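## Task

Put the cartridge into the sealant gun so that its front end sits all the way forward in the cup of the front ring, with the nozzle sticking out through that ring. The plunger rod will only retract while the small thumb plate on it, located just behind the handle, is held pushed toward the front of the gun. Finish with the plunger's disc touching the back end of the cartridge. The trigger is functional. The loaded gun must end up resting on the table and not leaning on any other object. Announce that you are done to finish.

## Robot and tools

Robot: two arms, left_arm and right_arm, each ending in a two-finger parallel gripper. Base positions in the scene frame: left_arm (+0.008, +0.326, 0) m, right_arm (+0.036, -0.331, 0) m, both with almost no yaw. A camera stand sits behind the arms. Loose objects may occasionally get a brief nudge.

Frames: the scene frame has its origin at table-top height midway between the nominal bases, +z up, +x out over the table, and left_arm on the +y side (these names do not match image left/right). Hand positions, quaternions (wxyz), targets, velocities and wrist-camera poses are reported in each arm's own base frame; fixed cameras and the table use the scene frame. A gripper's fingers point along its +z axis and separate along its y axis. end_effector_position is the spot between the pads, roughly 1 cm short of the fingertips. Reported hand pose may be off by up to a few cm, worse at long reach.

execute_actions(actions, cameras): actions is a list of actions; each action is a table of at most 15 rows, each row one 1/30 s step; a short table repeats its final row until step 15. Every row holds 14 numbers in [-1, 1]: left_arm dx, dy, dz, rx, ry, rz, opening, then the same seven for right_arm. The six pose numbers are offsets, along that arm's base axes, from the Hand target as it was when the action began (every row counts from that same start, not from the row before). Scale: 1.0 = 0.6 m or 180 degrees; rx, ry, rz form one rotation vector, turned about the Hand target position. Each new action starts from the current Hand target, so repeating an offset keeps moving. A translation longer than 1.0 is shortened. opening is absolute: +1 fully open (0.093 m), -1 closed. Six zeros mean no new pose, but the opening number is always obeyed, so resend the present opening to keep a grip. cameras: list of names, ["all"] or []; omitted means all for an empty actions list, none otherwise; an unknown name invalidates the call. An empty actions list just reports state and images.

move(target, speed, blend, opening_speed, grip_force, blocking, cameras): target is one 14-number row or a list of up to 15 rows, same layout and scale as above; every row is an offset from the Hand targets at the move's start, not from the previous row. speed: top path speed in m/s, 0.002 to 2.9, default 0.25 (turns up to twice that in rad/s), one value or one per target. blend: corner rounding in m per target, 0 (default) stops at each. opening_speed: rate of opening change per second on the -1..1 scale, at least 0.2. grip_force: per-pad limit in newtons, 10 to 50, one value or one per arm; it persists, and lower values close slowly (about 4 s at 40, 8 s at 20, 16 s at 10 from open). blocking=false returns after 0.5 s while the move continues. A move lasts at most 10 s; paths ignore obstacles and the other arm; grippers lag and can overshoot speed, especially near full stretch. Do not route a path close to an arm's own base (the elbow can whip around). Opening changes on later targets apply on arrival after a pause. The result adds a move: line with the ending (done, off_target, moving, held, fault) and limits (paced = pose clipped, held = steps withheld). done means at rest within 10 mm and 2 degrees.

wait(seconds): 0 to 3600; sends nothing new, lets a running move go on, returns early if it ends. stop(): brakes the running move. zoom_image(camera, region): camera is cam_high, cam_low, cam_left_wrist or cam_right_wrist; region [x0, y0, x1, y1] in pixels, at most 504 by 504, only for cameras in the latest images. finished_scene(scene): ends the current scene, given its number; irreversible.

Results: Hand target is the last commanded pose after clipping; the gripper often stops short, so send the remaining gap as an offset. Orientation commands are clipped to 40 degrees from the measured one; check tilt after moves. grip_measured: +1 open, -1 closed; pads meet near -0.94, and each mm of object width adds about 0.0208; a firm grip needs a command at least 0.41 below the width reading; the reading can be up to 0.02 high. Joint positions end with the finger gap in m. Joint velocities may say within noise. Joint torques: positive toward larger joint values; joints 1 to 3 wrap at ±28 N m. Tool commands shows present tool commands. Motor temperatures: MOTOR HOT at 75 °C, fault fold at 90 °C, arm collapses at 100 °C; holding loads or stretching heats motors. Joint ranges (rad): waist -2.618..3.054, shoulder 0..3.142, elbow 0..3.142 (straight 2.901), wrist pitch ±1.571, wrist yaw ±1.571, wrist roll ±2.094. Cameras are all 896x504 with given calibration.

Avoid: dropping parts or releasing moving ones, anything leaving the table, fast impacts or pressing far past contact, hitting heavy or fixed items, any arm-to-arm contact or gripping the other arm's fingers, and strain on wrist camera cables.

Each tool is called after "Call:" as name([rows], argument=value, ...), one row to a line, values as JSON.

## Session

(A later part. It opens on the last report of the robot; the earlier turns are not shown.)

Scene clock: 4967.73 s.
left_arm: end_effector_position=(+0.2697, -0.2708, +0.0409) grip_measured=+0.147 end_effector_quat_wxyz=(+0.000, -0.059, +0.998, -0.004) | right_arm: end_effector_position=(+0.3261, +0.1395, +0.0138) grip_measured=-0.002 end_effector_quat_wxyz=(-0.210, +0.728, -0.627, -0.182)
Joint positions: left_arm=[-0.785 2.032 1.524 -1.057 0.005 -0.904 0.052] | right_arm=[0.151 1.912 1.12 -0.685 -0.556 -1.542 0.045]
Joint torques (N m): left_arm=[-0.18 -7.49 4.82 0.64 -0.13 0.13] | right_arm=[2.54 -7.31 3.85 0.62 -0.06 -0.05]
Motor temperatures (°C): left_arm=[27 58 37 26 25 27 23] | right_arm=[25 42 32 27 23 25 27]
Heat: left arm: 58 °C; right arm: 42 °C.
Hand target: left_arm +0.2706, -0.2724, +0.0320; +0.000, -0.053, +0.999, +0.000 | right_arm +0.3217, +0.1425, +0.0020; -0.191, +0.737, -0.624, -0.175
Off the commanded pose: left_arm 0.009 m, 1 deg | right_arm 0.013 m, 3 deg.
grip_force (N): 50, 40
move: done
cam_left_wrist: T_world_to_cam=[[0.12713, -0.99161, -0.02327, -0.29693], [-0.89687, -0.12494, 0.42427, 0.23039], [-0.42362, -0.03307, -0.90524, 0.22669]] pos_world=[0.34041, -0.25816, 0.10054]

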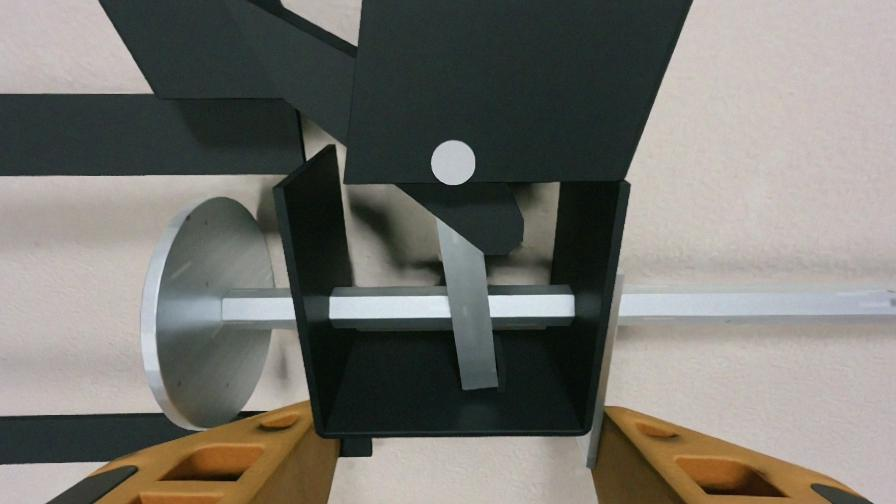

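Call:
move([
  [0.0,-0.0,0,0,0,0,0.02,0.0,0.0,0.0,0,0,0,-0.6],
], speed=0.06, cameras=["cam_left_wrist","cam_right_wrist"])

Scene clock: 4975.43 s.
left_arm: end_effector_position=(+0.2688, -0.2707, +0.0409) grip_measured=+0.026 end_effector_quat_wxyz=(-0.002, -0.053, +0.999, -0.004) | right_arm: end_effector_position=(+0.3172, +0.1388, +0.0128) grip_measured=-0.595 end_effector_quat_wxyz=(-0.194, +0.726, -0.631, -0.193)
Joint positions: left_arm=[-0.785 2.032 1.524 -1.06 0.009 -0.892 0.046] | right_arm=[0.155 1.912 1.12 -0.724 -0.552 -1.541 0.017]
Joint torques (N m): left_arm=[-0.28 -7.49 4.72 0.68 -0.17 0.02] | right_arm=[2.24 -7.19 3.82 0.93 -0.12 -0.06]
Motor temperatures (°C): left_arm=[27 57 37 26 25 27 23] | right_arm=[25 42 32 27 23 25 27]
Heat: left arm: 57 °C; right arm: 42 °C.
Hand target: left_arm +0.2706, -0.2724, +0.0320; +0.000, -0.053, +0.999, +0.000 | right_arm +0.3217, +0.1425, +0.0020; -0.191, +0.737, -0.624, -0.175
Off the commanded pose: left_arm 0.009 m, 0 deg | right_arm 0.012 m, 3 deg.
grip_force (N): 50, 40
move: done
cam_left_wrist: T_world_to_cam=[[0.11484, -0.99312, -0.02294, -0.294], [-0.89644, -0.11356, 0.42836, 0.2324], [-0.42802, -0.02863, -0.90332, 0.22854]] pos_world=[0.33991, -0.25905, 0.10015]
cam_right_wrist: T_world_to_cam=[[0.98914, 0.14614, 0.01547, -0.33346], [0.1469, -0.98029, -0.1321, 0.13131], [-0.00414, 0.13294, -0.99112, 0.08103]] pos_world=[0.31089, 0.16668, 0.10282]

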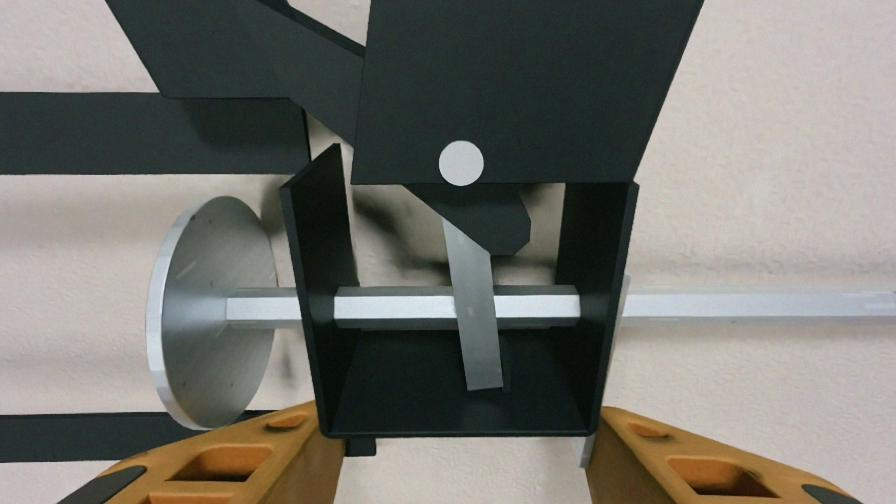

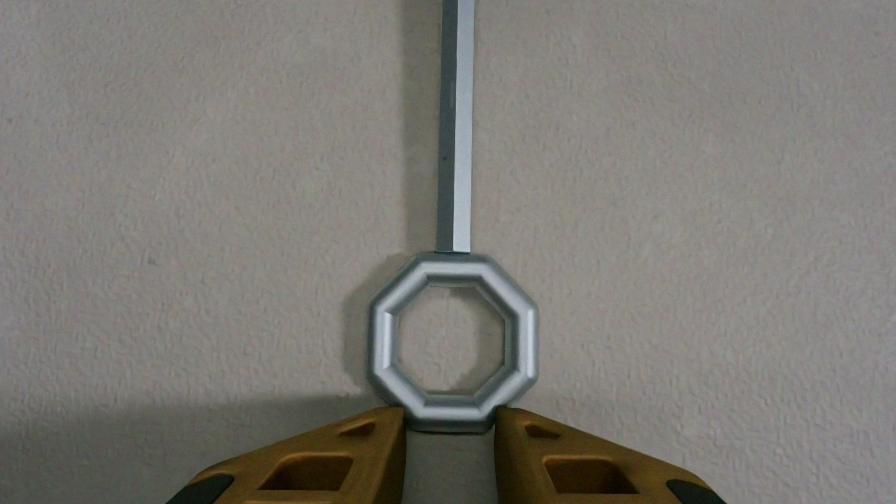

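Call:
move([
  [0.0,-0.0,0,0,0,0,0.02,0.0,0.0,0.0,0,0,0,0.0],
  [0.0,-0.0,0,0,0,0,0.02,-0.004,0.033,0.0,0,0,0,0.0],
  [0.0,-0.0,0,0,0,0,0.02,-0.004,0.033,0.0,0,0,0,-0.6],
], speed=0.06, cameras=["cam_left_wrist","cam_right_wrist"])

Scene clock: 4984.07 s.
left_arm: end_effector_position=(+0.2686, -0.2702, +0.0406) grip_measured=+0.025 end_effector_quat_wxyz=(-0.002, -0.053, +0.999, -0.003) | right_arm: end_effector_position=(+0.3189, +0.1413, +0.0132) grip_measured=-0.594 end_effector_quat_wxyz=(-0.175, +0.727, -0.643, -0.165)
Joint positions: left_arm=[-0.785 2.032 1.523 -1.061 0.008 -0.892 0.046] | right_arm=[0.193 1.894 1.122 -0.715 -0.479 -1.479 0.017]
Joint torques (N m): left_arm=[-0.25 -7.49 4.85 0.67 -0.13 0.05] | right_arm=[3.82 -6.19 2.99 1.25 -0.91 -0.03]
Motor temperatures (°C): left_arm=[27 57 37 26 25 27 24] | right_arm=[25 42 32 27 23 25 27]
Heat: left arm: 57 °C; right arm: 42 °C.
Hand target: left_arm +0.2706, -0.2724, +0.0321; +0.000, -0.053, +0.999, -0.001 | right_arm +0.3192, +0.1622, +0.0019; -0.191, +0.737, -0.624, -0.175
Off the commanded pose: left_arm 0.009 m, 0 deg | right_arm 0.024 m, 3 deg.
grip_force (N): 50, 40
move: off_target (right_arm); target 3's new opening was sent with right_arm's hand 0.026 m and 3 deg from that target
cam_left_wrist: T_world_to_cam=[[0.11478, -0.99307, -0.02518, -0.29333], [-0.89621, -0.11446, 0.42862, 0.23205], [-0.42853, -0.02663, -0.90313, 0.22887]] pos_world=[0.33971, -0.25864, 0.09985]
cam_right_wrist: T_world_to_cam=[[0.99171, 0.12727, 0.0178, -0.33373], [0.12815, -0.98972, -0.06355, 0.14003], [0.00953, 0.0653, -0.99782, 0.08637]] pos_world=[0.3122, 0.17542, 0.10102]

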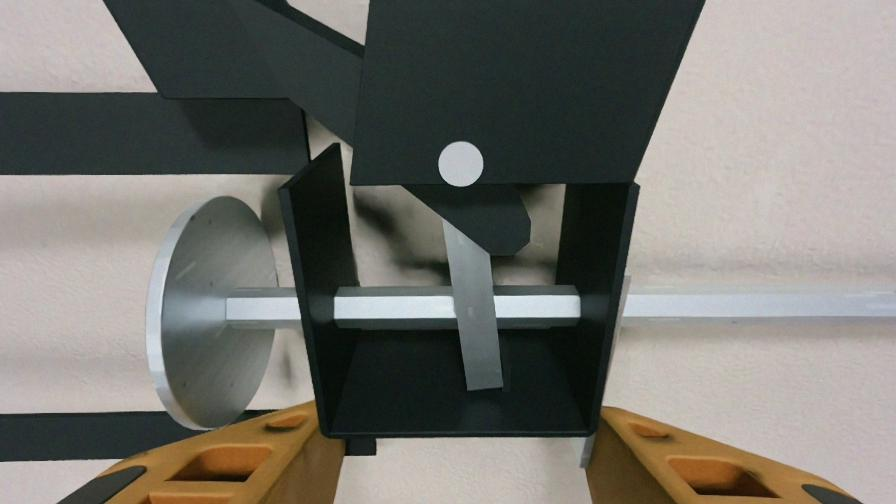

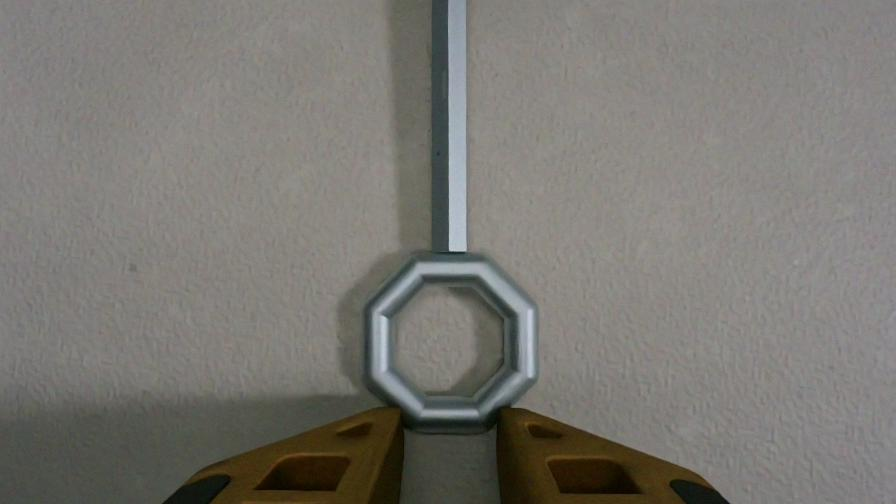

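Call:
move([
  [0.0,-0.0,0,0,0,0,0.02,0.0,-0.02,0.0,0,0,0,0.25],
], speed=0.06, cameras=["cam_right_wrist"])

Call:
move([
  [0.0,-0.0,0,0,0,0,0.02,-0.004,0.048,0.0,0,0,0,0.25],
], speed=0.06, cameras=["cam_right_wrist"])

Scene clock: 4994.90 s.
left_arm: end_effector_position=(+0.2687, -0.2701, +0.0406) grip_measured=+0.027 end_effector_quat_wxyz=(-0.002, -0.054, +0.999, -0.003) | right_arm: end_effector_position=(+0.3353, +0.1433, +0.0165) grip_measured=+0.248 end_effector_quat_wxyz=(-0.205, +0.736, -0.630, -0.143)
Joint positions: left_arm=[-0.785 2.032 1.523 -1.061 0.007 -0.893 0.047] | right_arm=[0.188 1.894 1.127 -0.649 -0.483 -1.5 0.057]
Joint torques (N m): left_arm=[-0.24 -7.41 4.93 0.68 -0.16 0.02] | right_arm=[1.4 -6.48 2.54 0.5 -0.85 -0.17]
Motor temperatures (°C): left_arm=[27 56 36 26 25 27 24] | right_arm=[25 42 31 28 23 25 27]
Heat: left arm: 56 °C; right arm: 42 °C.
Hand target: left_arm +0.2706, -0.2724, +0.0321; +0.000, -0.053, +0.999, -0.001 | right_arm +0.3192, +0.1502, +0.0019; -0.191, +0.737, -0.624, -0.175
Off the commanded pose: left_arm 0.009 m, 0 deg | right_arm 0.023 m, 4 deg.
grip_force (N): 50, 40
move: off_target (right_arm)
cam_right_wrist: T_world_to_cam=[[0.98543, 0.13943, 0.09737, -0.35113], [0.14648, -0.98678, -0.06941, 0.13359], [0.08641, 0.08266, -0.99282, 0.06109]] pos_world=[0.32117, 0.17574, 0.10411]

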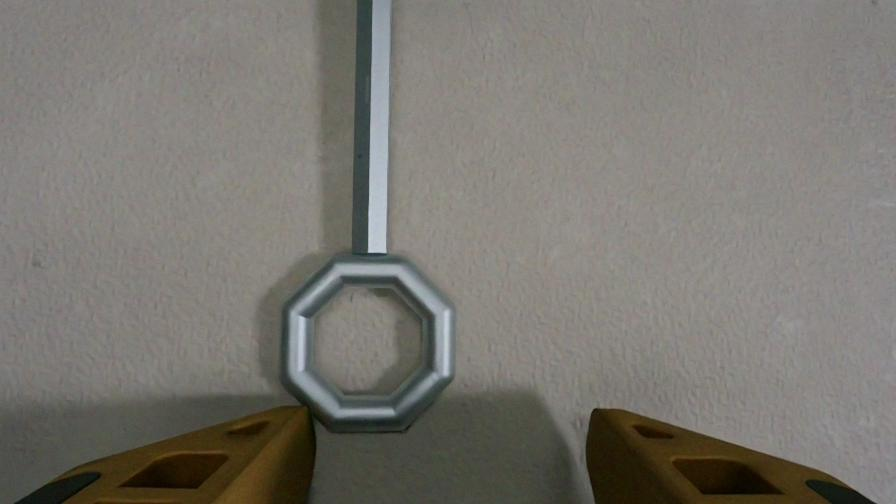

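Scene clock: 4996.03 s.
left_arm: end_effector_position=(+0.2687, -0.2701, +0.0406) grip_measured=+0.021 end_effector_quat_wxyz=(-0.002, -0.054, +0.999, -0.003) | right_arm: end_effector_position=(+0.3352, +0.1448, +0.0162) grip_measured=+0.248 end_effector_quat_wxyz=(-0.186, +0.732, -0.644, -0.120)
Joint positions: left_arm=[-0.785 2.032 1.523 -1.061 0.007 -0.893 0.046] | right_arm=[0.221 1.88 1.127 -0.647 -0.415 -1.442 0.057]
Joint torques (N m): left_arm=[-0.24 -7.56 4.86 0.68 -0.14 0.05] | right_arm=[5.48 -5.35 2.86 0.89 -1.49 0.13]
Motor temperatures (°C): left_arm=[27 56 36 26 25 27 24] | right_arm=[26 42 31 28 23 25 27]
Heat: left arm: 56 °C; right arm: 42 °C.
Hand target: left_arm +0.2706, -0.2724, +0.0321; +0.000, -0.053, +0.999, -0.001 | right_arm +0.3168, +0.1791, +0.0019; -0.191, +0.737, -0.624, -0.175
Off the commanded pose: left_arm 0.009 m, 0 deg | right_arm 0.041 m, 7 deg.
grip_force (N): 50, 40
move: off_target (right_arm)
cam_right_wrist: T_world_to_cam=[[0.98888, 0.11637, 0.09255, -0.34897], [0.11784, -0.99298, -0.01064, 0.14465], [0.09067, 0.02143, -0.99565, 0.06817]] pos_world=[0.32187, 0.18278, 0.10172]

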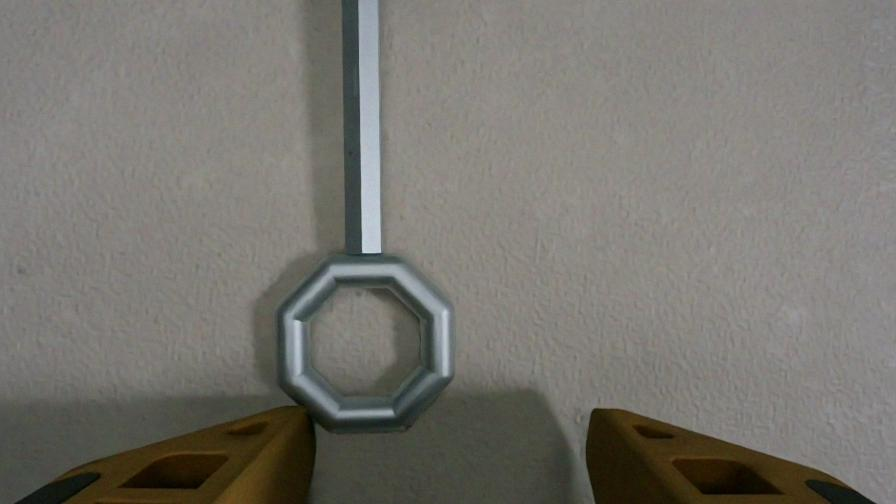

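Call:
move([
  [0.0,0.0,0,0,0,0,0.02,0.0,-0.07,0.01,0,0,0,0.25],
  [0.0,0.0,0,0,0,0,0.02,-0.006,-0.07,0.01,0,0,0,0.25],
], speed=0.06, cameras=["cam_right_wrist"])

Scene clock: 5001.90 s.
left_arm: end_effector_position=(+0.2689, -0.2705, +0.0406) grip_measured=+0.028 end_effector_quat_wxyz=(-0.002, -0.054, +0.999, -0.004) | right_arm: end_effector_position=(+0.3262, +0.1386, +0.0163) grip_measured=+0.248 end_effector_quat_wxyz=(-0.207, +0.738, -0.623, -0.156)
Joint positions: left_arm=[-0.785 2.032 1.523 -1.059 0.008 -0.893 0.047] | right_arm=[0.168 1.88 1.1 -0.664 -0.51 -1.539 0.057]
Joint torques (N m): left_arm=[-0.21 -7.53 4.88 0.65 -0.14 0.05] | right_arm=[0.14 -7.87 2.97 0.22 -0.59 -0.2]
Motor temperatures (°C): left_arm=[27 55 36 26 24 27 24] | right_arm=[26 42 31 28 24 25 27]
Heat: left arm: 55 °C; right arm: 42 °C.
Hand target: left_arm +0.2706, -0.2724, +0.0321; +0.000, -0.053, +0.999, +0.000 | right_arm +0.3133, +0.1371, +0.0080; -0.191, +0.737, -0.624, -0.175
Off the commanded pose: left_arm 0.009 m, 0 deg | right_arm 0.016 m, 3 deg.
grip_force (N): 50, 40
move: off_target (right_arm)
cam_right_wrist: T_world_to_cam=[[0.98401, 0.15476, 0.08816, -0.34305], [0.1627, -0.98242, -0.09149, 0.12479], [0.07245, 0.10438, -0.99189, 0.06356]] pos_world=[0.31266, 0.16905, 0.10471]

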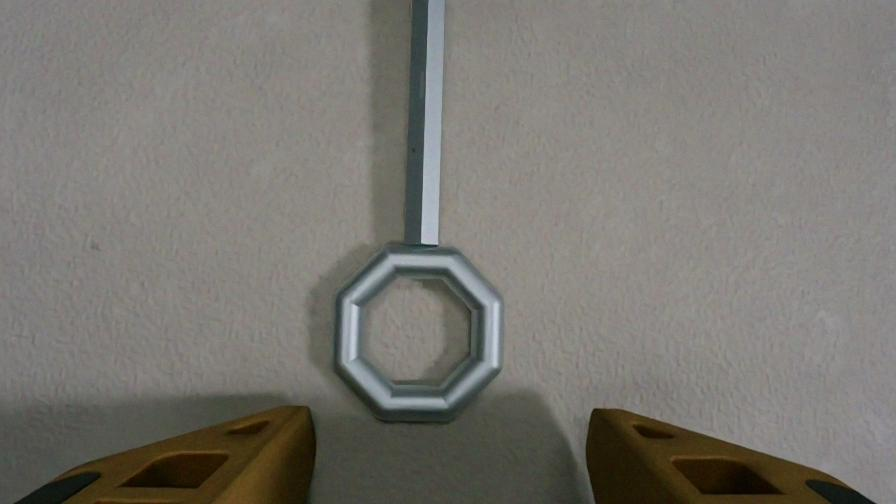

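Call:
move([
  [0.0,0.0,0,0,0,0,0.02,-0.014,-0.0,0.015,0,0,0,0.25],
  [0.0,0.0,0,0,0,0,0.02,-0.014,0.05,0.01,0,0,0,0.25],
], speed=0.06, cameras=["cam_right_wrist"])

Scene clock: 5011.87 s.
left_arm: end_effector_position=(+0.2689, -0.2705, +0.0406) grip_measured=+0.028 end_effector_quat_wxyz=(-0.002, -0.054, +0.999, -0.004) | right_arm: end_effector_position=(+0.3092, +0.1618, +0.0158) grip_measured=+0.248 end_effector_quat_wxyz=(-0.190, +0.739, -0.625, -0.162)
Joint positions: left_arm=[-0.785 2.032 1.523 -1.059 0.008 -0.893 0.047] | right_arm=[0.254 1.854 1.07 -0.65 -0.487 -1.449 0.057]
Joint torques (N m): left_arm=[-0.25 -7.49 4.9 0.63 -0.17 0.03] | right_arm=[0.96 -8.1 4.25 0.57 -0.72 0.01]
Motor temperatures (°C): left_arm=[27 55 36 26 24 27 24] | right_arm=[25 43 31 27 24 25 27]
Heat: left arm: 55 °C; right arm: 43 °C.
Hand target: left_arm +0.2706, -0.2724, +0.0321; +0.000, -0.053, +0.999, +0.000 | right_arm +0.3048, +0.1671, +0.0139; -0.191, +0.737, -0.624, -0.175
Off the commanded pose: left_arm 0.009 m, 0 deg | right_arm 0.007 m, 2 deg.
grip_force (N): 50, 40
move: done
cam_right_wrist: T_world_to_cam=[[0.98525, 0.1619, 0.05542, -0.33088], [0.16592, -0.98308, -0.07767, 0.14916], [0.04191, 0.08572, -0.99544, 0.07433]] pos_world=[0.29813, 0.19384, 0.10391]

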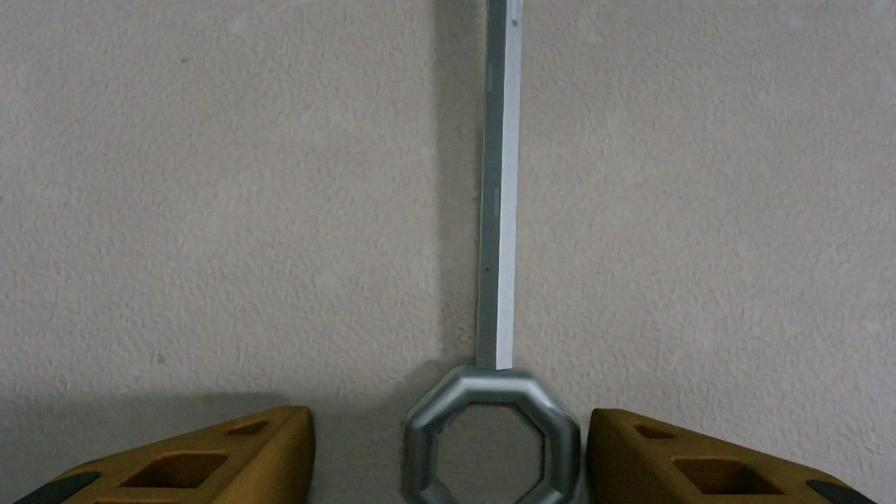

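Call:
move([
  [0.0,0.0,0,0,0,0,0.02,0.017,0.0,-0.004,0,0,0,0.25],
], speed=0.06, cameras=["cam_right_wrist"])

Call:
move([
  [0.0,0.0,0,0,0,0,0.02,0.0,0.0,0,0,0,0,-0.6],
], speed=0.06, cameras=["cam_right_wrist","cam_left_wrist"])

Scene clock: 5017.17 s.
left_arm: end_effector_position=(+0.2689, -0.2705, +0.0406) grip_measured=+0.024 end_effector_quat_wxyz=(-0.002, -0.054, +0.999, -0.004) | right_arm: end_effector_position=(+0.3095, +0.1621, +0.0147) grip_measured=+0.248 end_effector_quat_wxyz=(-0.184, +0.738, -0.627, -0.167)
Joint positions: left_arm=[-0.785 2.032 1.523 -1.059 0.008 -0.893 0.046] | right_arm=[0.254 1.869 1.087 -0.669 -0.488 -1.449 0.057]
Joint torques (N m): left_arm=[-0.32 -7.49 4.92 0.66 -0.13 0.04] | right_arm=[0.4 -6.13 6.54 0.66 -0.71 -0.09]
Motor temperatures (°C): left_arm=[27 55 36 26 24 27 24] | right_arm=[25 43 31 27 24 25 27]
Heat: left arm: 55 °C; right arm: 43 °C.
Hand target: left_arm +0.2706, -0.2724, +0.0321; +0.000, -0.053, +0.999, +0.000 | right_arm +0.3151, +0.1671, +0.0115; -0.191, +0.737, -0.624, -0.175
Off the commanded pose: left_arm 0.009 m, 0 deg | right_arm 0.008 m, 1 deg.
grip_force (N): 50, 40
move: done
cam_right_wrist: T_world_to_cam=[[0.98606, 0.1619, 0.03848, -0.33118], [0.16447, -0.98334, -0.07737, 0.14984], [0.02531, 0.08262, -0.99626, 0.07898]] pos_world=[0.29992, 0.19443, 0.10301]

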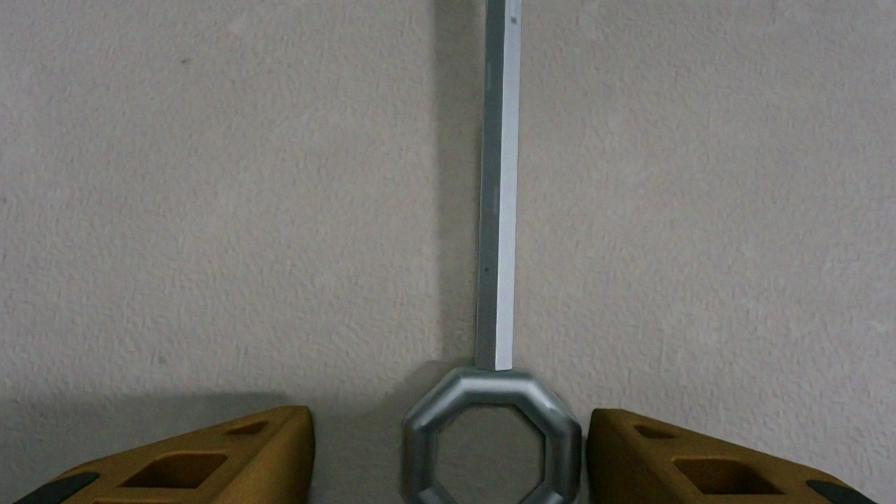

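Scene clock: 5019.07 s.
left_arm: end_effector_position=(+0.2682, -0.2704, +0.0406) grip_measured=+0.025 end_effector_quat_wxyz=(-0.004, -0.044, +0.999, -0.004) | right_arm: end_effector_position=(+0.3053, +0.1622, +0.0140) grip_measured=-0.340 end_effector_quat_wxyz=(-0.178, +0.736, -0.629, -0.176)
Joint positions: left_arm=[-0.785 2.032 1.523 -1.062 0.011 -0.873 0.046] | right_arm=[0.254 1.872 1.087 -0.686 -0.496 -1.447 0.029]
Joint torques (N m): left_arm=[-0.38 -7.45 4.92 0.69 -0.16 -0.15] | right_arm=[0.36 -6.57 6.41 0.79 -0.64 -0.13]
Motor temperatures (°C): left_arm=[27 55 36 26 24 27 25] | right_arm=[25 43 31 27 24 25 27]
Heat: left arm: 55 °C; right arm: 43 °C.
Hand target: left_arm +0.2706, -0.2724, +0.0321; +0.000, -0.053, +0.999, -0.001 | right_arm +0.3150, +0.1671, +0.0115; -0.191, +0.737, -0.624, -0.175
Off the commanded pose: left_arm 0.009 m, 1 deg | right_arm 0.011 m, 2 deg.
grip_force (N): 50, 40
move: done
cam_left_wrist: T_world_to_cam=[[0.09662, -0.99504, -0.02372, -0.2891], [-0.89702, -0.09738, 0.43113, 0.23646], [-0.43131, -0.02038, -0.90198, 0.23111]] pos_world=[0.33973, -0.25993, 0.09965]
cam_right_wrist: T_world_to_cam=[[0.98686, 0.16067, 0.01726, -0.32688], [0.16155, -0.98331, -0.08364, 0.15156], [0.00353, 0.08533, -0.99635, 0.08451]] pos_world=[0.2978, 0.19434, 0.10252]
Images, in order (width x height): cam_left_wrist 896x504, cam_right_wrist 896x504.

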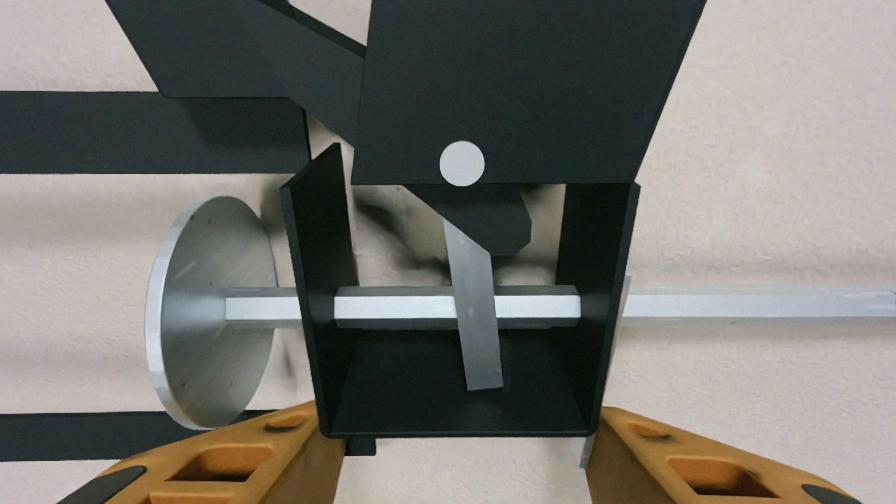

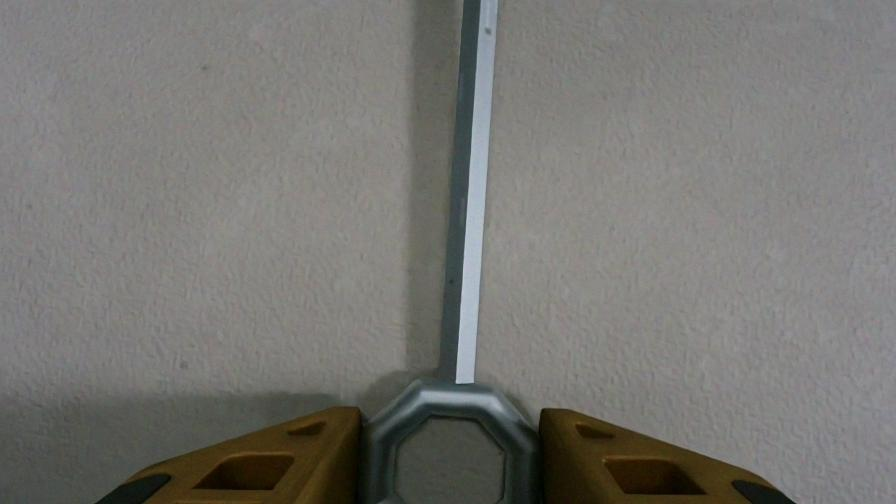

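Call:
move([
  [0.0,0.0,0,0,0,0,0.02,-0.012,-0.035,-0.005,0,0,0,-0.6],
], speed=0.04, cameras=["cam_left_wrist"])

Scene clock: 5024.13 s.
left_arm: end_effector_position=(+0.2683, -0.2736, +0.0406) grip_measured=+0.023 end_effector_quat_wxyz=(+0.000, -0.041, +0.999, -0.007) | right_arm: end_effector_position=(+0.3055, +0.1555, +0.0137) grip_measured=-0.354 end_effector_quat_wxyz=(-0.194, +0.729, -0.628, -0.190)
Joint positions: left_arm=[-0.791 2.032 1.523 -1.052 0.009 -0.873 0.046] | right_arm=[0.214 1.872 1.069 -0.676 -0.543 -1.479 0.028]
Joint torques (N m): left_arm=[0.42 -7.54 4.92 0.57 -0.15 -0.15] | right_arm=[-1.24 -8.51 3.73 0.56 -0.21 -0.48]
Motor temperatures (°C): left_arm=[27 55 36 26 24 27 25] | right_arm=[25 43 31 27 24 25 27]
Heat: left arm: 55 °C; right arm: 43 °C.
Hand target: left_arm +0.2707, -0.2724, +0.0321; +0.000, -0.053, +0.999, -0.001 | right_arm +0.3079, +0.1460, +0.0085; -0.191, +0.737, -0.624, -0.175
Off the commanded pose: left_arm 0.009 m, 2 deg | right_arm 0.011 m, 2 deg.
grip_force (N): 50, 40
move: off_target (right_arm)
cam_left_wrist: T_world_to_cam=[[0.0903, -0.99577, -0.01725, -0.29114], [-0.90118, -0.08907, 0.4242, 0.23993], [-0.42394, -0.02276, -0.9054, 0.22867]] pos_world=[0.33945, -0.26333, 0.10024]

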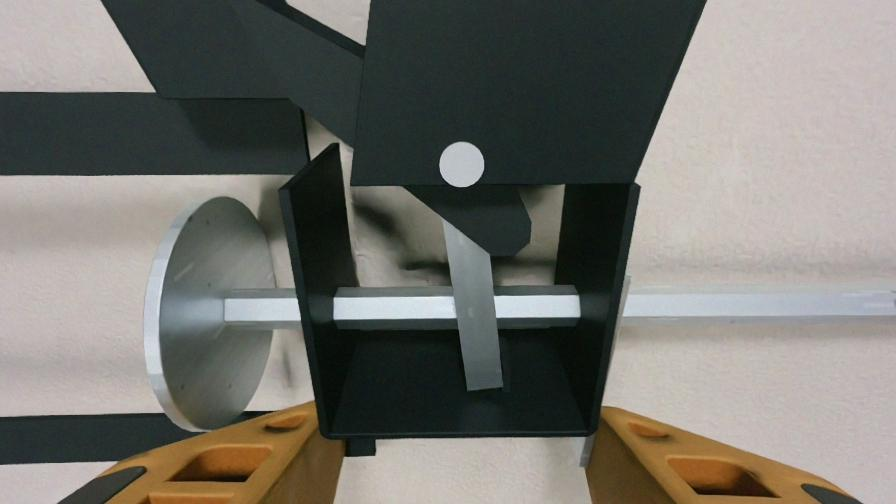

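Call:
move([
  [-0.001,0.02,0,0,0,0,0.02,0.003,-0.03,-0.003,0,0,0,-0.6],
], speed=0.04, cameras=["cam_left_wrist"])

Scene clock: 5028.47 s.
left_arm: end_effector_position=(+0.2708, -0.2755, +0.0394) grip_measured=+0.021 end_effector_quat_wxyz=(+0.009, -0.041, +0.999, -0.015) | right_arm: end_effector_position=(+0.3086, +0.1498, +0.0185) grip_measured=-0.354 end_effector_quat_wxyz=(-0.216, +0.726, -0.620, -0.203)
Joint positions: left_arm=[-0.791 2.023 1.504 -1.017 0.006 -0.873 0.046] | right_arm=[0.172 1.872 1.069 -0.682 -0.598 -1.531 0.028]
Joint torques (N m): left_arm=[2.51 -9.07 2.8 0.41 -0.14 0.06] | right_arm=[-2.39 -7.87 3.93 0.24 0.35 -0.58]
Motor temperatures (°C): left_arm=[27 55 36 26 24 27 25] | right_arm=[25 43 31 27 23 25 28]
Heat: left arm: 55 °C; right arm: 43 °C.
Hand target: left_arm +0.2701, -0.2604, +0.0321; +0.000, -0.053, +0.999, +0.000 | right_arm +0.3097, +0.1280, +0.0068; -0.191, +0.737, -0.624, -0.175
Off the commanded pose: left_arm 0.017 m, 2 deg | right_arm 0.025 m, 5 deg.
grip_force (N): 50, 40
move: off_target (left_arm, right_arm)
cam_left_wrist: T_world_to_cam=[[0.09048, -0.9959, 0.0001, -0.29402], [-0.90904, -0.08254, 0.40845, 0.24696], [-0.40676, -0.03704, -0.91278, 0.22026]] pos_world=[0.3407, -0.26427, 0.1002]

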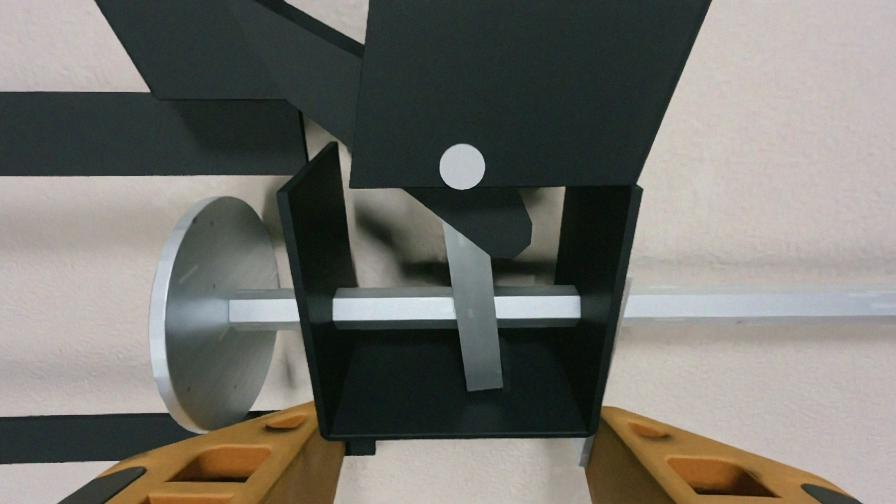

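Call:
move([
  [-0.001,0.025,0,0,0,0,0.02,0.004,-0.035,-0.005,0,0,0,-0.6],
], speed=0.04, cameras=["cam_left_wrist"])

Scene clock: 5038.27 s.
left_arm: end_effector_position=(+0.2707, -0.2757, +0.0401) grip_measured=+0.027 end_effector_quat_wxyz=(+0.022, -0.033, +0.999, -0.029) | right_arm: end_effector_position=(+0.3055, +0.1449, +0.0224) grip_measured=-0.354 end_effector_quat_wxyz=(-0.233, +0.717, -0.615, -0.232)
Joint positions: left_arm=[-0.791 1.99 1.458 -0.967 0.007 -0.857 0.047] | right_arm=[0.129 1.881 1.069 -0.715 -0.668 -1.579 0.028]
Joint torques (N m): left_arm=[5.05 -9.42 2.24 0.17 -0.11 0.12] | right_arm=[-4.29 -7.8 4.45 0.12 1.08 -0.88]
Motor temperatures (°C): left_arm=[27 55 36 26 24 27 25] | right_arm=[25 43 32 27 23 26 28]
Heat: left arm: 55 °C; right arm: 43 °C.
Hand target: left_arm +0.2694, -0.2454, +0.0321; +0.000, -0.052, +0.999, -0.001 | right_arm +0.3121, +0.1071, +0.0037; -0.191, +0.737, -0.624, -0.175
Off the commanded pose: left_arm 0.031 m, 5 deg | right_arm 0.043 m, 8 deg.
grip_force (N): 50, 40
move: off_target (left_arm, right_arm)
cam_left_wrist: T_world_to_cam=[[0.07457, -0.99682, 0.0282, -0.29126], [-0.92041, -0.05792, 0.38664, 0.25741], [-0.38378, -0.05479, -0.9218, 0.2101]] pos_world=[0.33927, -0.26392, 0.10236]

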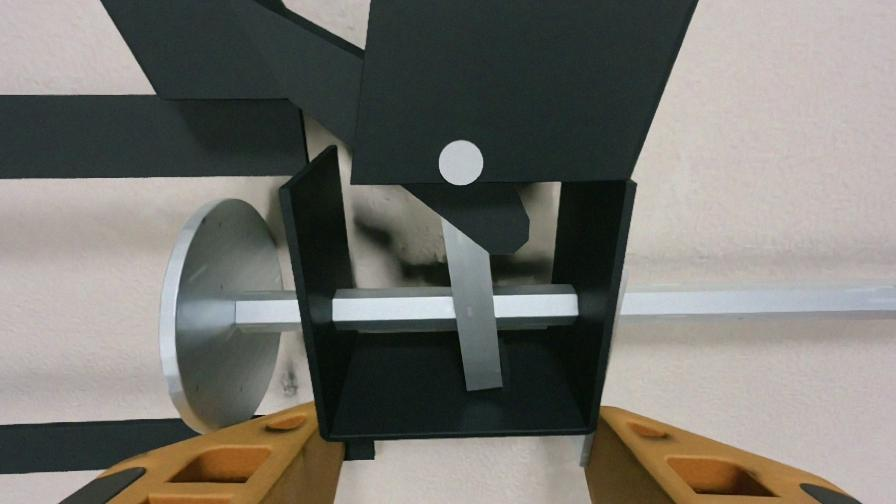

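Call:
execute_actions(actions=[], cameras=["cam_left_wrist", "cam_right_wrist"])

Scene clock: 5076.60 s.
left_arm: end_effector_position=(+0.2707, -0.2757, +0.0401) grip_measured=+0.021 end_effector_quat_wxyz=(+0.022, -0.033, +0.999, -0.029) | right_arm: end_effector_position=(+0.3054, +0.1449, +0.0224) grip_measured=-0.354 end_effector_quat_wxyz=(-0.233, +0.717, -0.615, -0.232)
Joint positions: left_arm=[-0.791 1.99 1.458 -0.967 0.007 -0.857 0.046] | right_arm=[0.129 1.881 1.069 -0.716 -0.668 -1.579 0.028]
Joint velocities: within noise
Joint torques (N m): left_arm=[5.12 -9.48 2.19 0.13 -0.11 0.09] | right_arm=[-4.22 -7.82 4.41 0.11 1.09 -0.87]
Motor temperatures (°C): left_arm=[27 59 35 26 24 27 25] | right_arm=[27 46 32 26 24 27 28]
Heat: left arm: 59 °C; right arm: 46 °C.
Hand target: left_arm +0.2694, -0.2454, +0.0321; +0.000, -0.053, +0.999, -0.001 | right_arm +0.3120, +0.1071, +0.0037; -0.191, +0.737, -0.624, -0.175
Tool commands: left_gripper/opening=+0.02 right_gripper/opening=-0.6
Off the commanded pose: left_arm 0.031 m, 5 deg | right_arm 0.043 m, 8 deg.
grip_force (N): 50, 40
camera_calibration:
cam_left_wrist: T_world_to_cam=[[0.07457, -0.99682, 0.0282, -0.29126], [-0.92041, -0.05792, 0.38664, 0.25741], [-0.38378, -0.05479, -0.9218, 0.2101]] pos_world=[0.33927, -0.26392, 0.10236]
cam_right_wrist: T_world_to_cam=[[0.98748, 0.15523, 0.02789, -0.32392], [0.1573, -0.9567, -0.2449, 0.13627], [-0.01133, 0.24622, -0.96915, 0.07503]] pos_world=[0.29928, 0.16218, 0.11512]
Images, in order (width x height): cam_left_wrist 896x504, cam_right_wrist 896x504.

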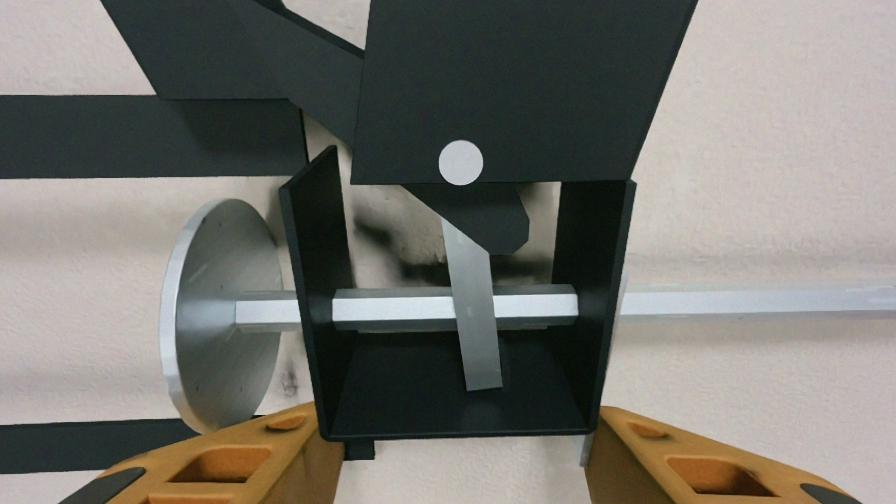

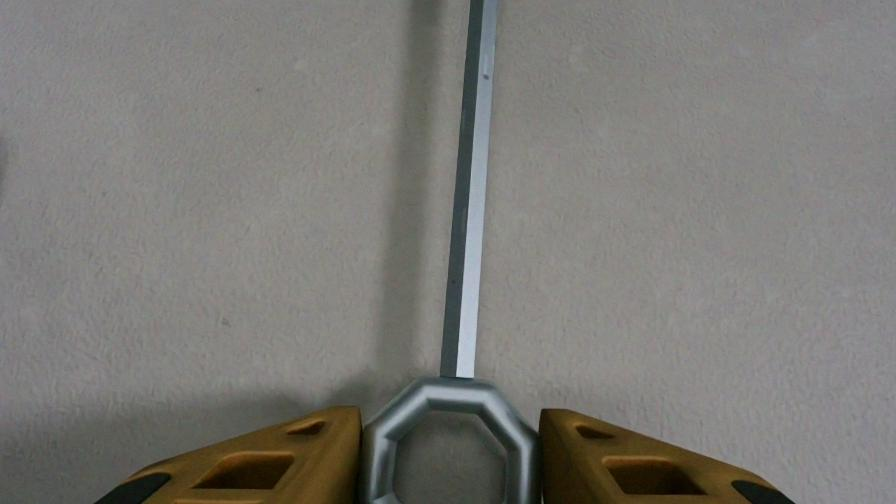

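Call:
move(target=[-0.001, 0.025, 0, 0, 0, 0, 0.02, 0.004, -0.033, -0.003, 0, 0, 0, -0.6], speed=0.04, cameras=["cam_left_wrist"])

Call:
move(target=[-0.001, 0.025, 0, 0, 0, 0, 0.02, 0.004, -0.033, -0.003, 0, 0, 0, -0.6], speed=0.04, cameras=["cam_left_wrist"])

Scene clock: 5082.53 s.
left_arm: end_effector_position=(+0.2719, -0.2820, +0.0430) grip_measured=+0.026 end_effector_quat_wxyz=(+0.031, -0.023, +0.997, -0.060) | right_arm: end_effector_position=(+0.3008, +0.1344, +0.0236) grip_measured=-0.354 end_effector_quat_wxyz=(-0.240, +0.704, -0.617, -0.257)
Joint positions: left_arm=[-0.787 1.958 1.416 -0.901 0.037 -0.835 0.046] | right_arm=[0.077 1.894 1.069 -0.764 -0.718 -1.633 0.028]
Joint torques (N m): left_arm=[7.09 -9.4 1.94 -0.33 -0.34 0.14] | right_arm=[-5.29 -7.99 5.79 0.11 1.63 -1.03]
Motor temperatures (°C): left_arm=[28 59 35 26 24 27 25] | right_arm=[27 46 33 26 24 27 28]
Heat: left arm: 59 °C; right arm: 46 °C.
Hand target: left_arm +0.2688, -0.2304, +0.0320; +0.000, -0.052, +0.999, +0.000 | right_arm +0.3145, +0.0872, +0.0020; -0.191, +0.737, -0.624, -0.175
Off the commanded pose: left_arm 0.053 m, 8 deg | right_arm 0.054 m, 12 deg.
grip_force (N): 50, 40
move: off_target (left_arm, right_arm)
cam_left_wrist: T_world_to_cam=[[0.05175, -0.99459, 0.09008, -0.2935], [-0.92922, -0.0149, 0.36922, 0.27233], [-0.36588, -0.10281, -0.92497, 0.1946]] pos_world=[0.33944, -0.26784, 0.10588]

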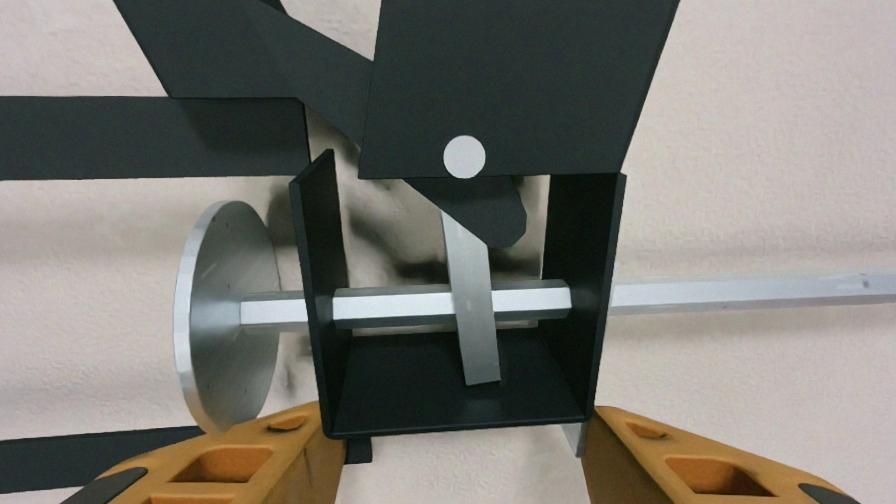

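Scene clock: 5083.70 s.
left_arm: end_effector_position=(+0.2785, -0.2587, +0.0430) grip_measured=+0.019 end_effector_quat_wxyz=(+0.015, -0.041, +0.996, -0.077) | right_arm: end_effector_position=(+0.3108, +0.0943, +0.0156) grip_measured=-0.354 end_effector_quat_wxyz=(-0.234, +0.716, -0.620, -0.219)
Joint positions: left_arm=[-0.707 1.917 1.358 -0.884 0.093 -0.796 0.046] | right_arm=[-0.025 1.911 1.087 -0.796 -0.651 -1.756 0.028]
Joint torques (N m): left_arm=[2.82 -8.76 2.67 -0.38 -0.81 0.2] | right_arm=[-2.02 -6.91 6.24 0.07 0.92 -0.6]
Motor temperatures (°C): left_arm=[28 59 35 26 24 27 25] | right_arm=[27 45 33 26 24 27 28]
Heat: left arm: 59 °C; right arm: 45 °C.
Hand target: left_arm +0.2682, -0.2154, +0.0321; +0.000, -0.052, +0.999, -0.001 | right_arm +0.3168, +0.0675, +0.0001; -0.191, +0.737, -0.624, -0.175
Off the commanded pose: left_arm 0.046 m, 9 deg | right_arm 0.032 m, 7 deg.
grip_force (N): 50, 40
move: off_target (left_arm, right_arm)
cam_left_wrist: T_world_to_cam=[[0.08914, -0.98818, 0.12468, -0.28095], [-0.91544, -0.03197, 0.40118, 0.26916], [-0.39245, -0.1499, -0.90747, 0.19387]] pos_world=[0.34753, -0.23996, 0.10298]

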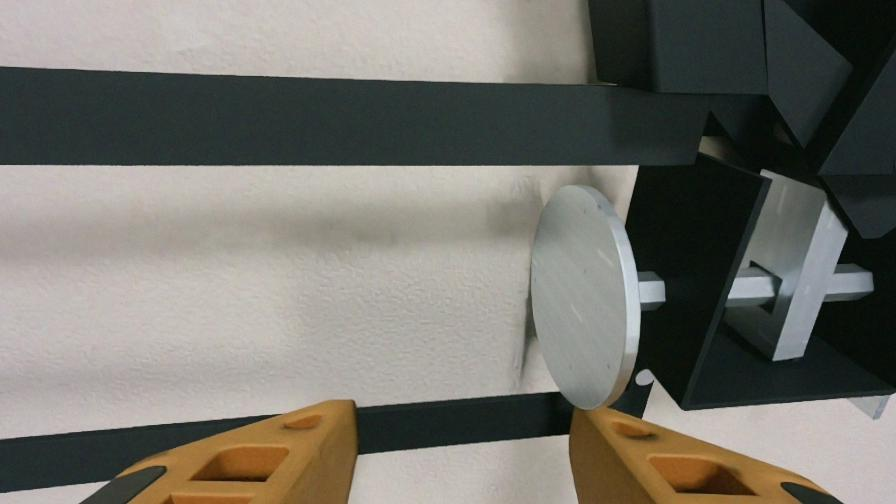

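Call:
move(target=[-0.001, -0.04, 0.02, 0, 0, 0, 0.6, 0, 0.045, 0.01, 0, 0, 0, -0.6], speed=0.06)

Call:
move(target=[0.04, -0.04, 0.16, 0, 0, 0, 1.0, 0, 0, 0, 0, 0, 0, -0.6], speed=0.2)

Call:
execute_actions(actions=[], cameras=["all"])

Scene clock: 5152.20 s.
left_arm: end_effector_position=(+0.2648, -0.2365, +0.0456) grip_measured=+0.598 end_effector_quat_wxyz=(-0.001, -0.049, +0.999, -0.009) | right_arm: end_effector_position=(+0.3111, +0.0968, +0.0116) grip_measured=-0.354 end_effector_quat_wxyz=(-0.203, +0.721, -0.630, -0.204)
Joint positions: left_arm=[-0.722 1.924 1.389 -1.026 0.014 -0.82 0.074] | right_arm=[0.014 1.911 1.1 -0.797 -0.582 -1.703 0.028]
Joint torques (N m): left_arm=[-0.68 -6.24 7.3 0.29 -0.17 -0.1] | right_arm=[1.89 -8.59 4.79 0.49 0.17 -0.09]
Motor temperatures (°C): left_arm=[27 57 34 26 25 27 24] | right_arm=[26 42 34 26 24 26 29]
Heat: left arm: 57 °C; right arm: 42 °C.
Hand target: left_arm +0.2676, -0.2394, +0.0441; +0.000, -0.053, +0.999, +0.000 | right_arm +0.3168, +0.0944, +0.0061; -0.191, +0.737, -0.624, -0.175
Off the commanded pose: left_arm 0.004 m, 1 deg | right_arm 0.008 m, 4 deg.
grip_force (N): 50, 40
move: off_target (right_arm)

Scene clock: 5153.70 s.
left_arm: end_effector_position=(+0.2891, -0.2603, +0.1412) grip_measured=+1.000 end_effector_quat_wxyz=(-0.001, -0.049, +0.999, -0.007) | right_arm: end_effector_position=(+0.3111, +0.0968, +0.0116) grip_measured=-0.354 end_effector_quat_wxyz=(-0.203, +0.721, -0.630, -0.204)
Joint positions: left_arm=[-0.728 2.03 1.923 -1.456 0.012 -0.825 0.093] | right_arm=[0.014 1.911 1.1 -0.797 -0.582 -1.703 0.028]
Joint torques (N m): left_arm=[-0.47 -7.41 7.83 0.25 -0.19 -0.11] | right_arm=[1.85 -8.58 4.72 0.48 0.11 -0.13]
Motor temperatures (°C): left_arm=[27 56 35 26 25 27 24] | right_arm=[26 42 34 26 24 26 29]
Heat: left arm: 56 °C; right arm: 42 °C.
Hand target: left_arm +0.2916, -0.2633, +0.1401; +0.000, -0.053, +0.999, +0.000 | right_arm +0.3168, +0.0944, +0.0061; -0.191, +0.737, -0.624, -0.175
Off the commanded pose: left_arm 0.004 m, 1 deg | right_arm 0.008 m, 4 deg.
grip_force (N): 50, 40
move: done

Scene clock: 5153.70 s.
left_arm: end_effector_position=(+0.2891, -0.2603, +0.1412) grip_measured=+1.000 end_effector_quat_wxyz=(-0.001, -0.049, +0.999, -0.007) | right_arm: end_effector_position=(+0.3111, +0.0968, +0.0116) grip_measured=-0.354 end_effector_quat_wxyz=(-0.203, +0.721, -0.630, -0.204)
Joint positions: left_arm=[-0.728 2.03 1.923 -1.456 0.012 -0.825 0.093] | right_arm=[0.014 1.911 1.1 -0.797 -0.582 -1.703 0.028]
Joint velocities: within noise
Joint torques (N m): left_arm=[-0.47 -7.41 7.83 0.25 -0.19 -0.11] | right_arm=[1.85 -8.58 4.72 0.48 0.11 -0.13]
Motor temperatures (°C): left_arm=[27 56 35 26 25 27 24] | right_arm=[26 42 34 26 24 26 29]
Heat: left arm: 56 °C; right arm: 42 °C.
Hand target: left_arm +0.2916, -0.2633, +0.1401; +0.000, -0.053, +0.999, +0.000 | right_arm +0.3168, +0.0944, +0.0061; -0.191, +0.737, -0.624, -0.175
Tool commands: left_gripper/opening=+1.0 right_gripper/opening=-0.6
Off the commanded pose: left_arm 0.004 m, 1 deg | right_arm 0.008 m, 4 deg.
grip_force (N): 50, 40
camera_calibration:
cam_left_wrist: T_world_to_cam=[[0.10544, -0.99428, -0.01694, -0.28212], [-0.89843, -0.10255, 0.42697, 0.21253], [-0.42627, -0.0298, -0.90411, 0.32758]] pos_world=[0.36033, -0.24895, 0.20064]
cam_right_wrist: T_world_to_cam=[[0.98979, 0.14189, 0.0138, -0.321], [0.14225, -0.97661, -0.16123, 0.09232], [-0.0094, 0.16155, -0.98682, 0.08421]] pos_world=[0.30538, 0.12211, 0.10242]

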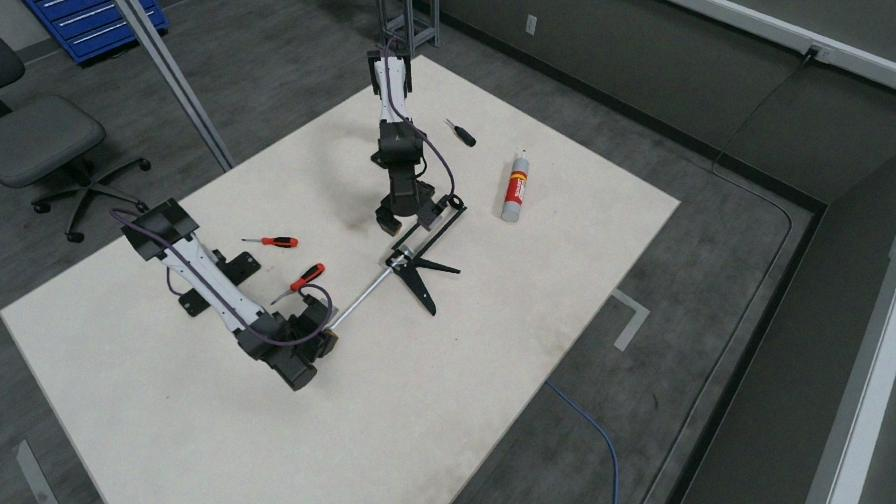

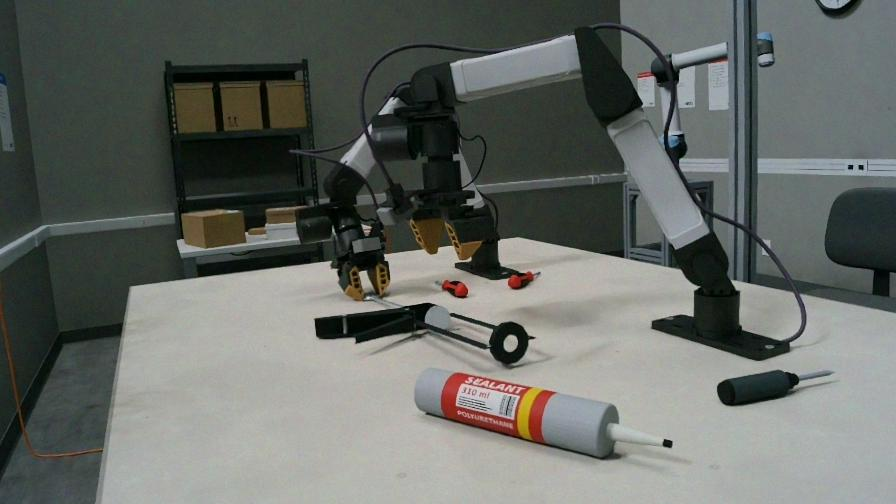

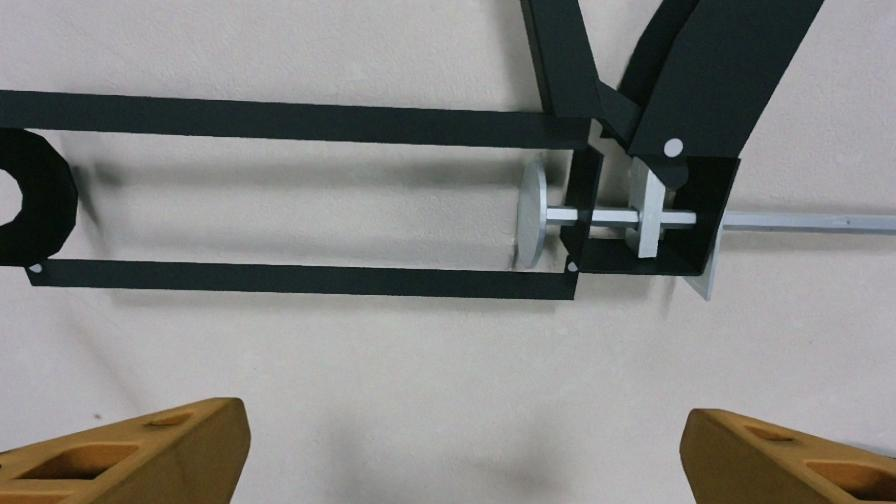

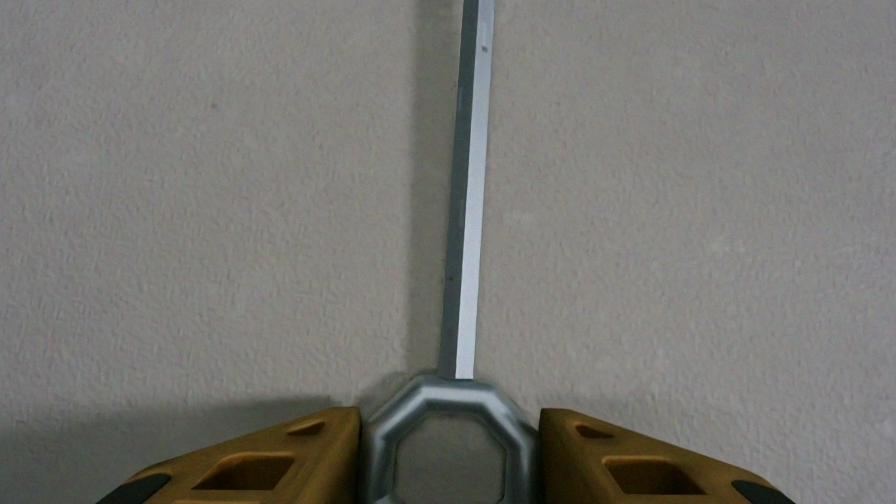

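Call:
zoom_image(camera="cam_left_wrist", region=[500, 100, 780, 310])

Scaled by 1.800 from the camera's image (finer frame: 1280x720).

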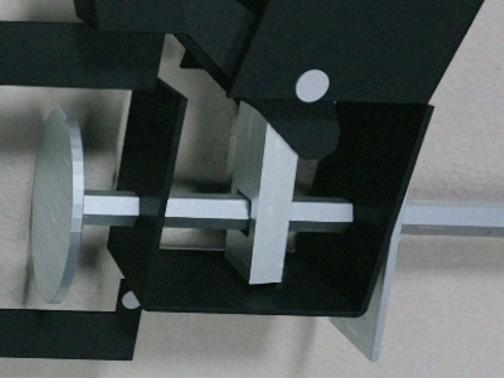

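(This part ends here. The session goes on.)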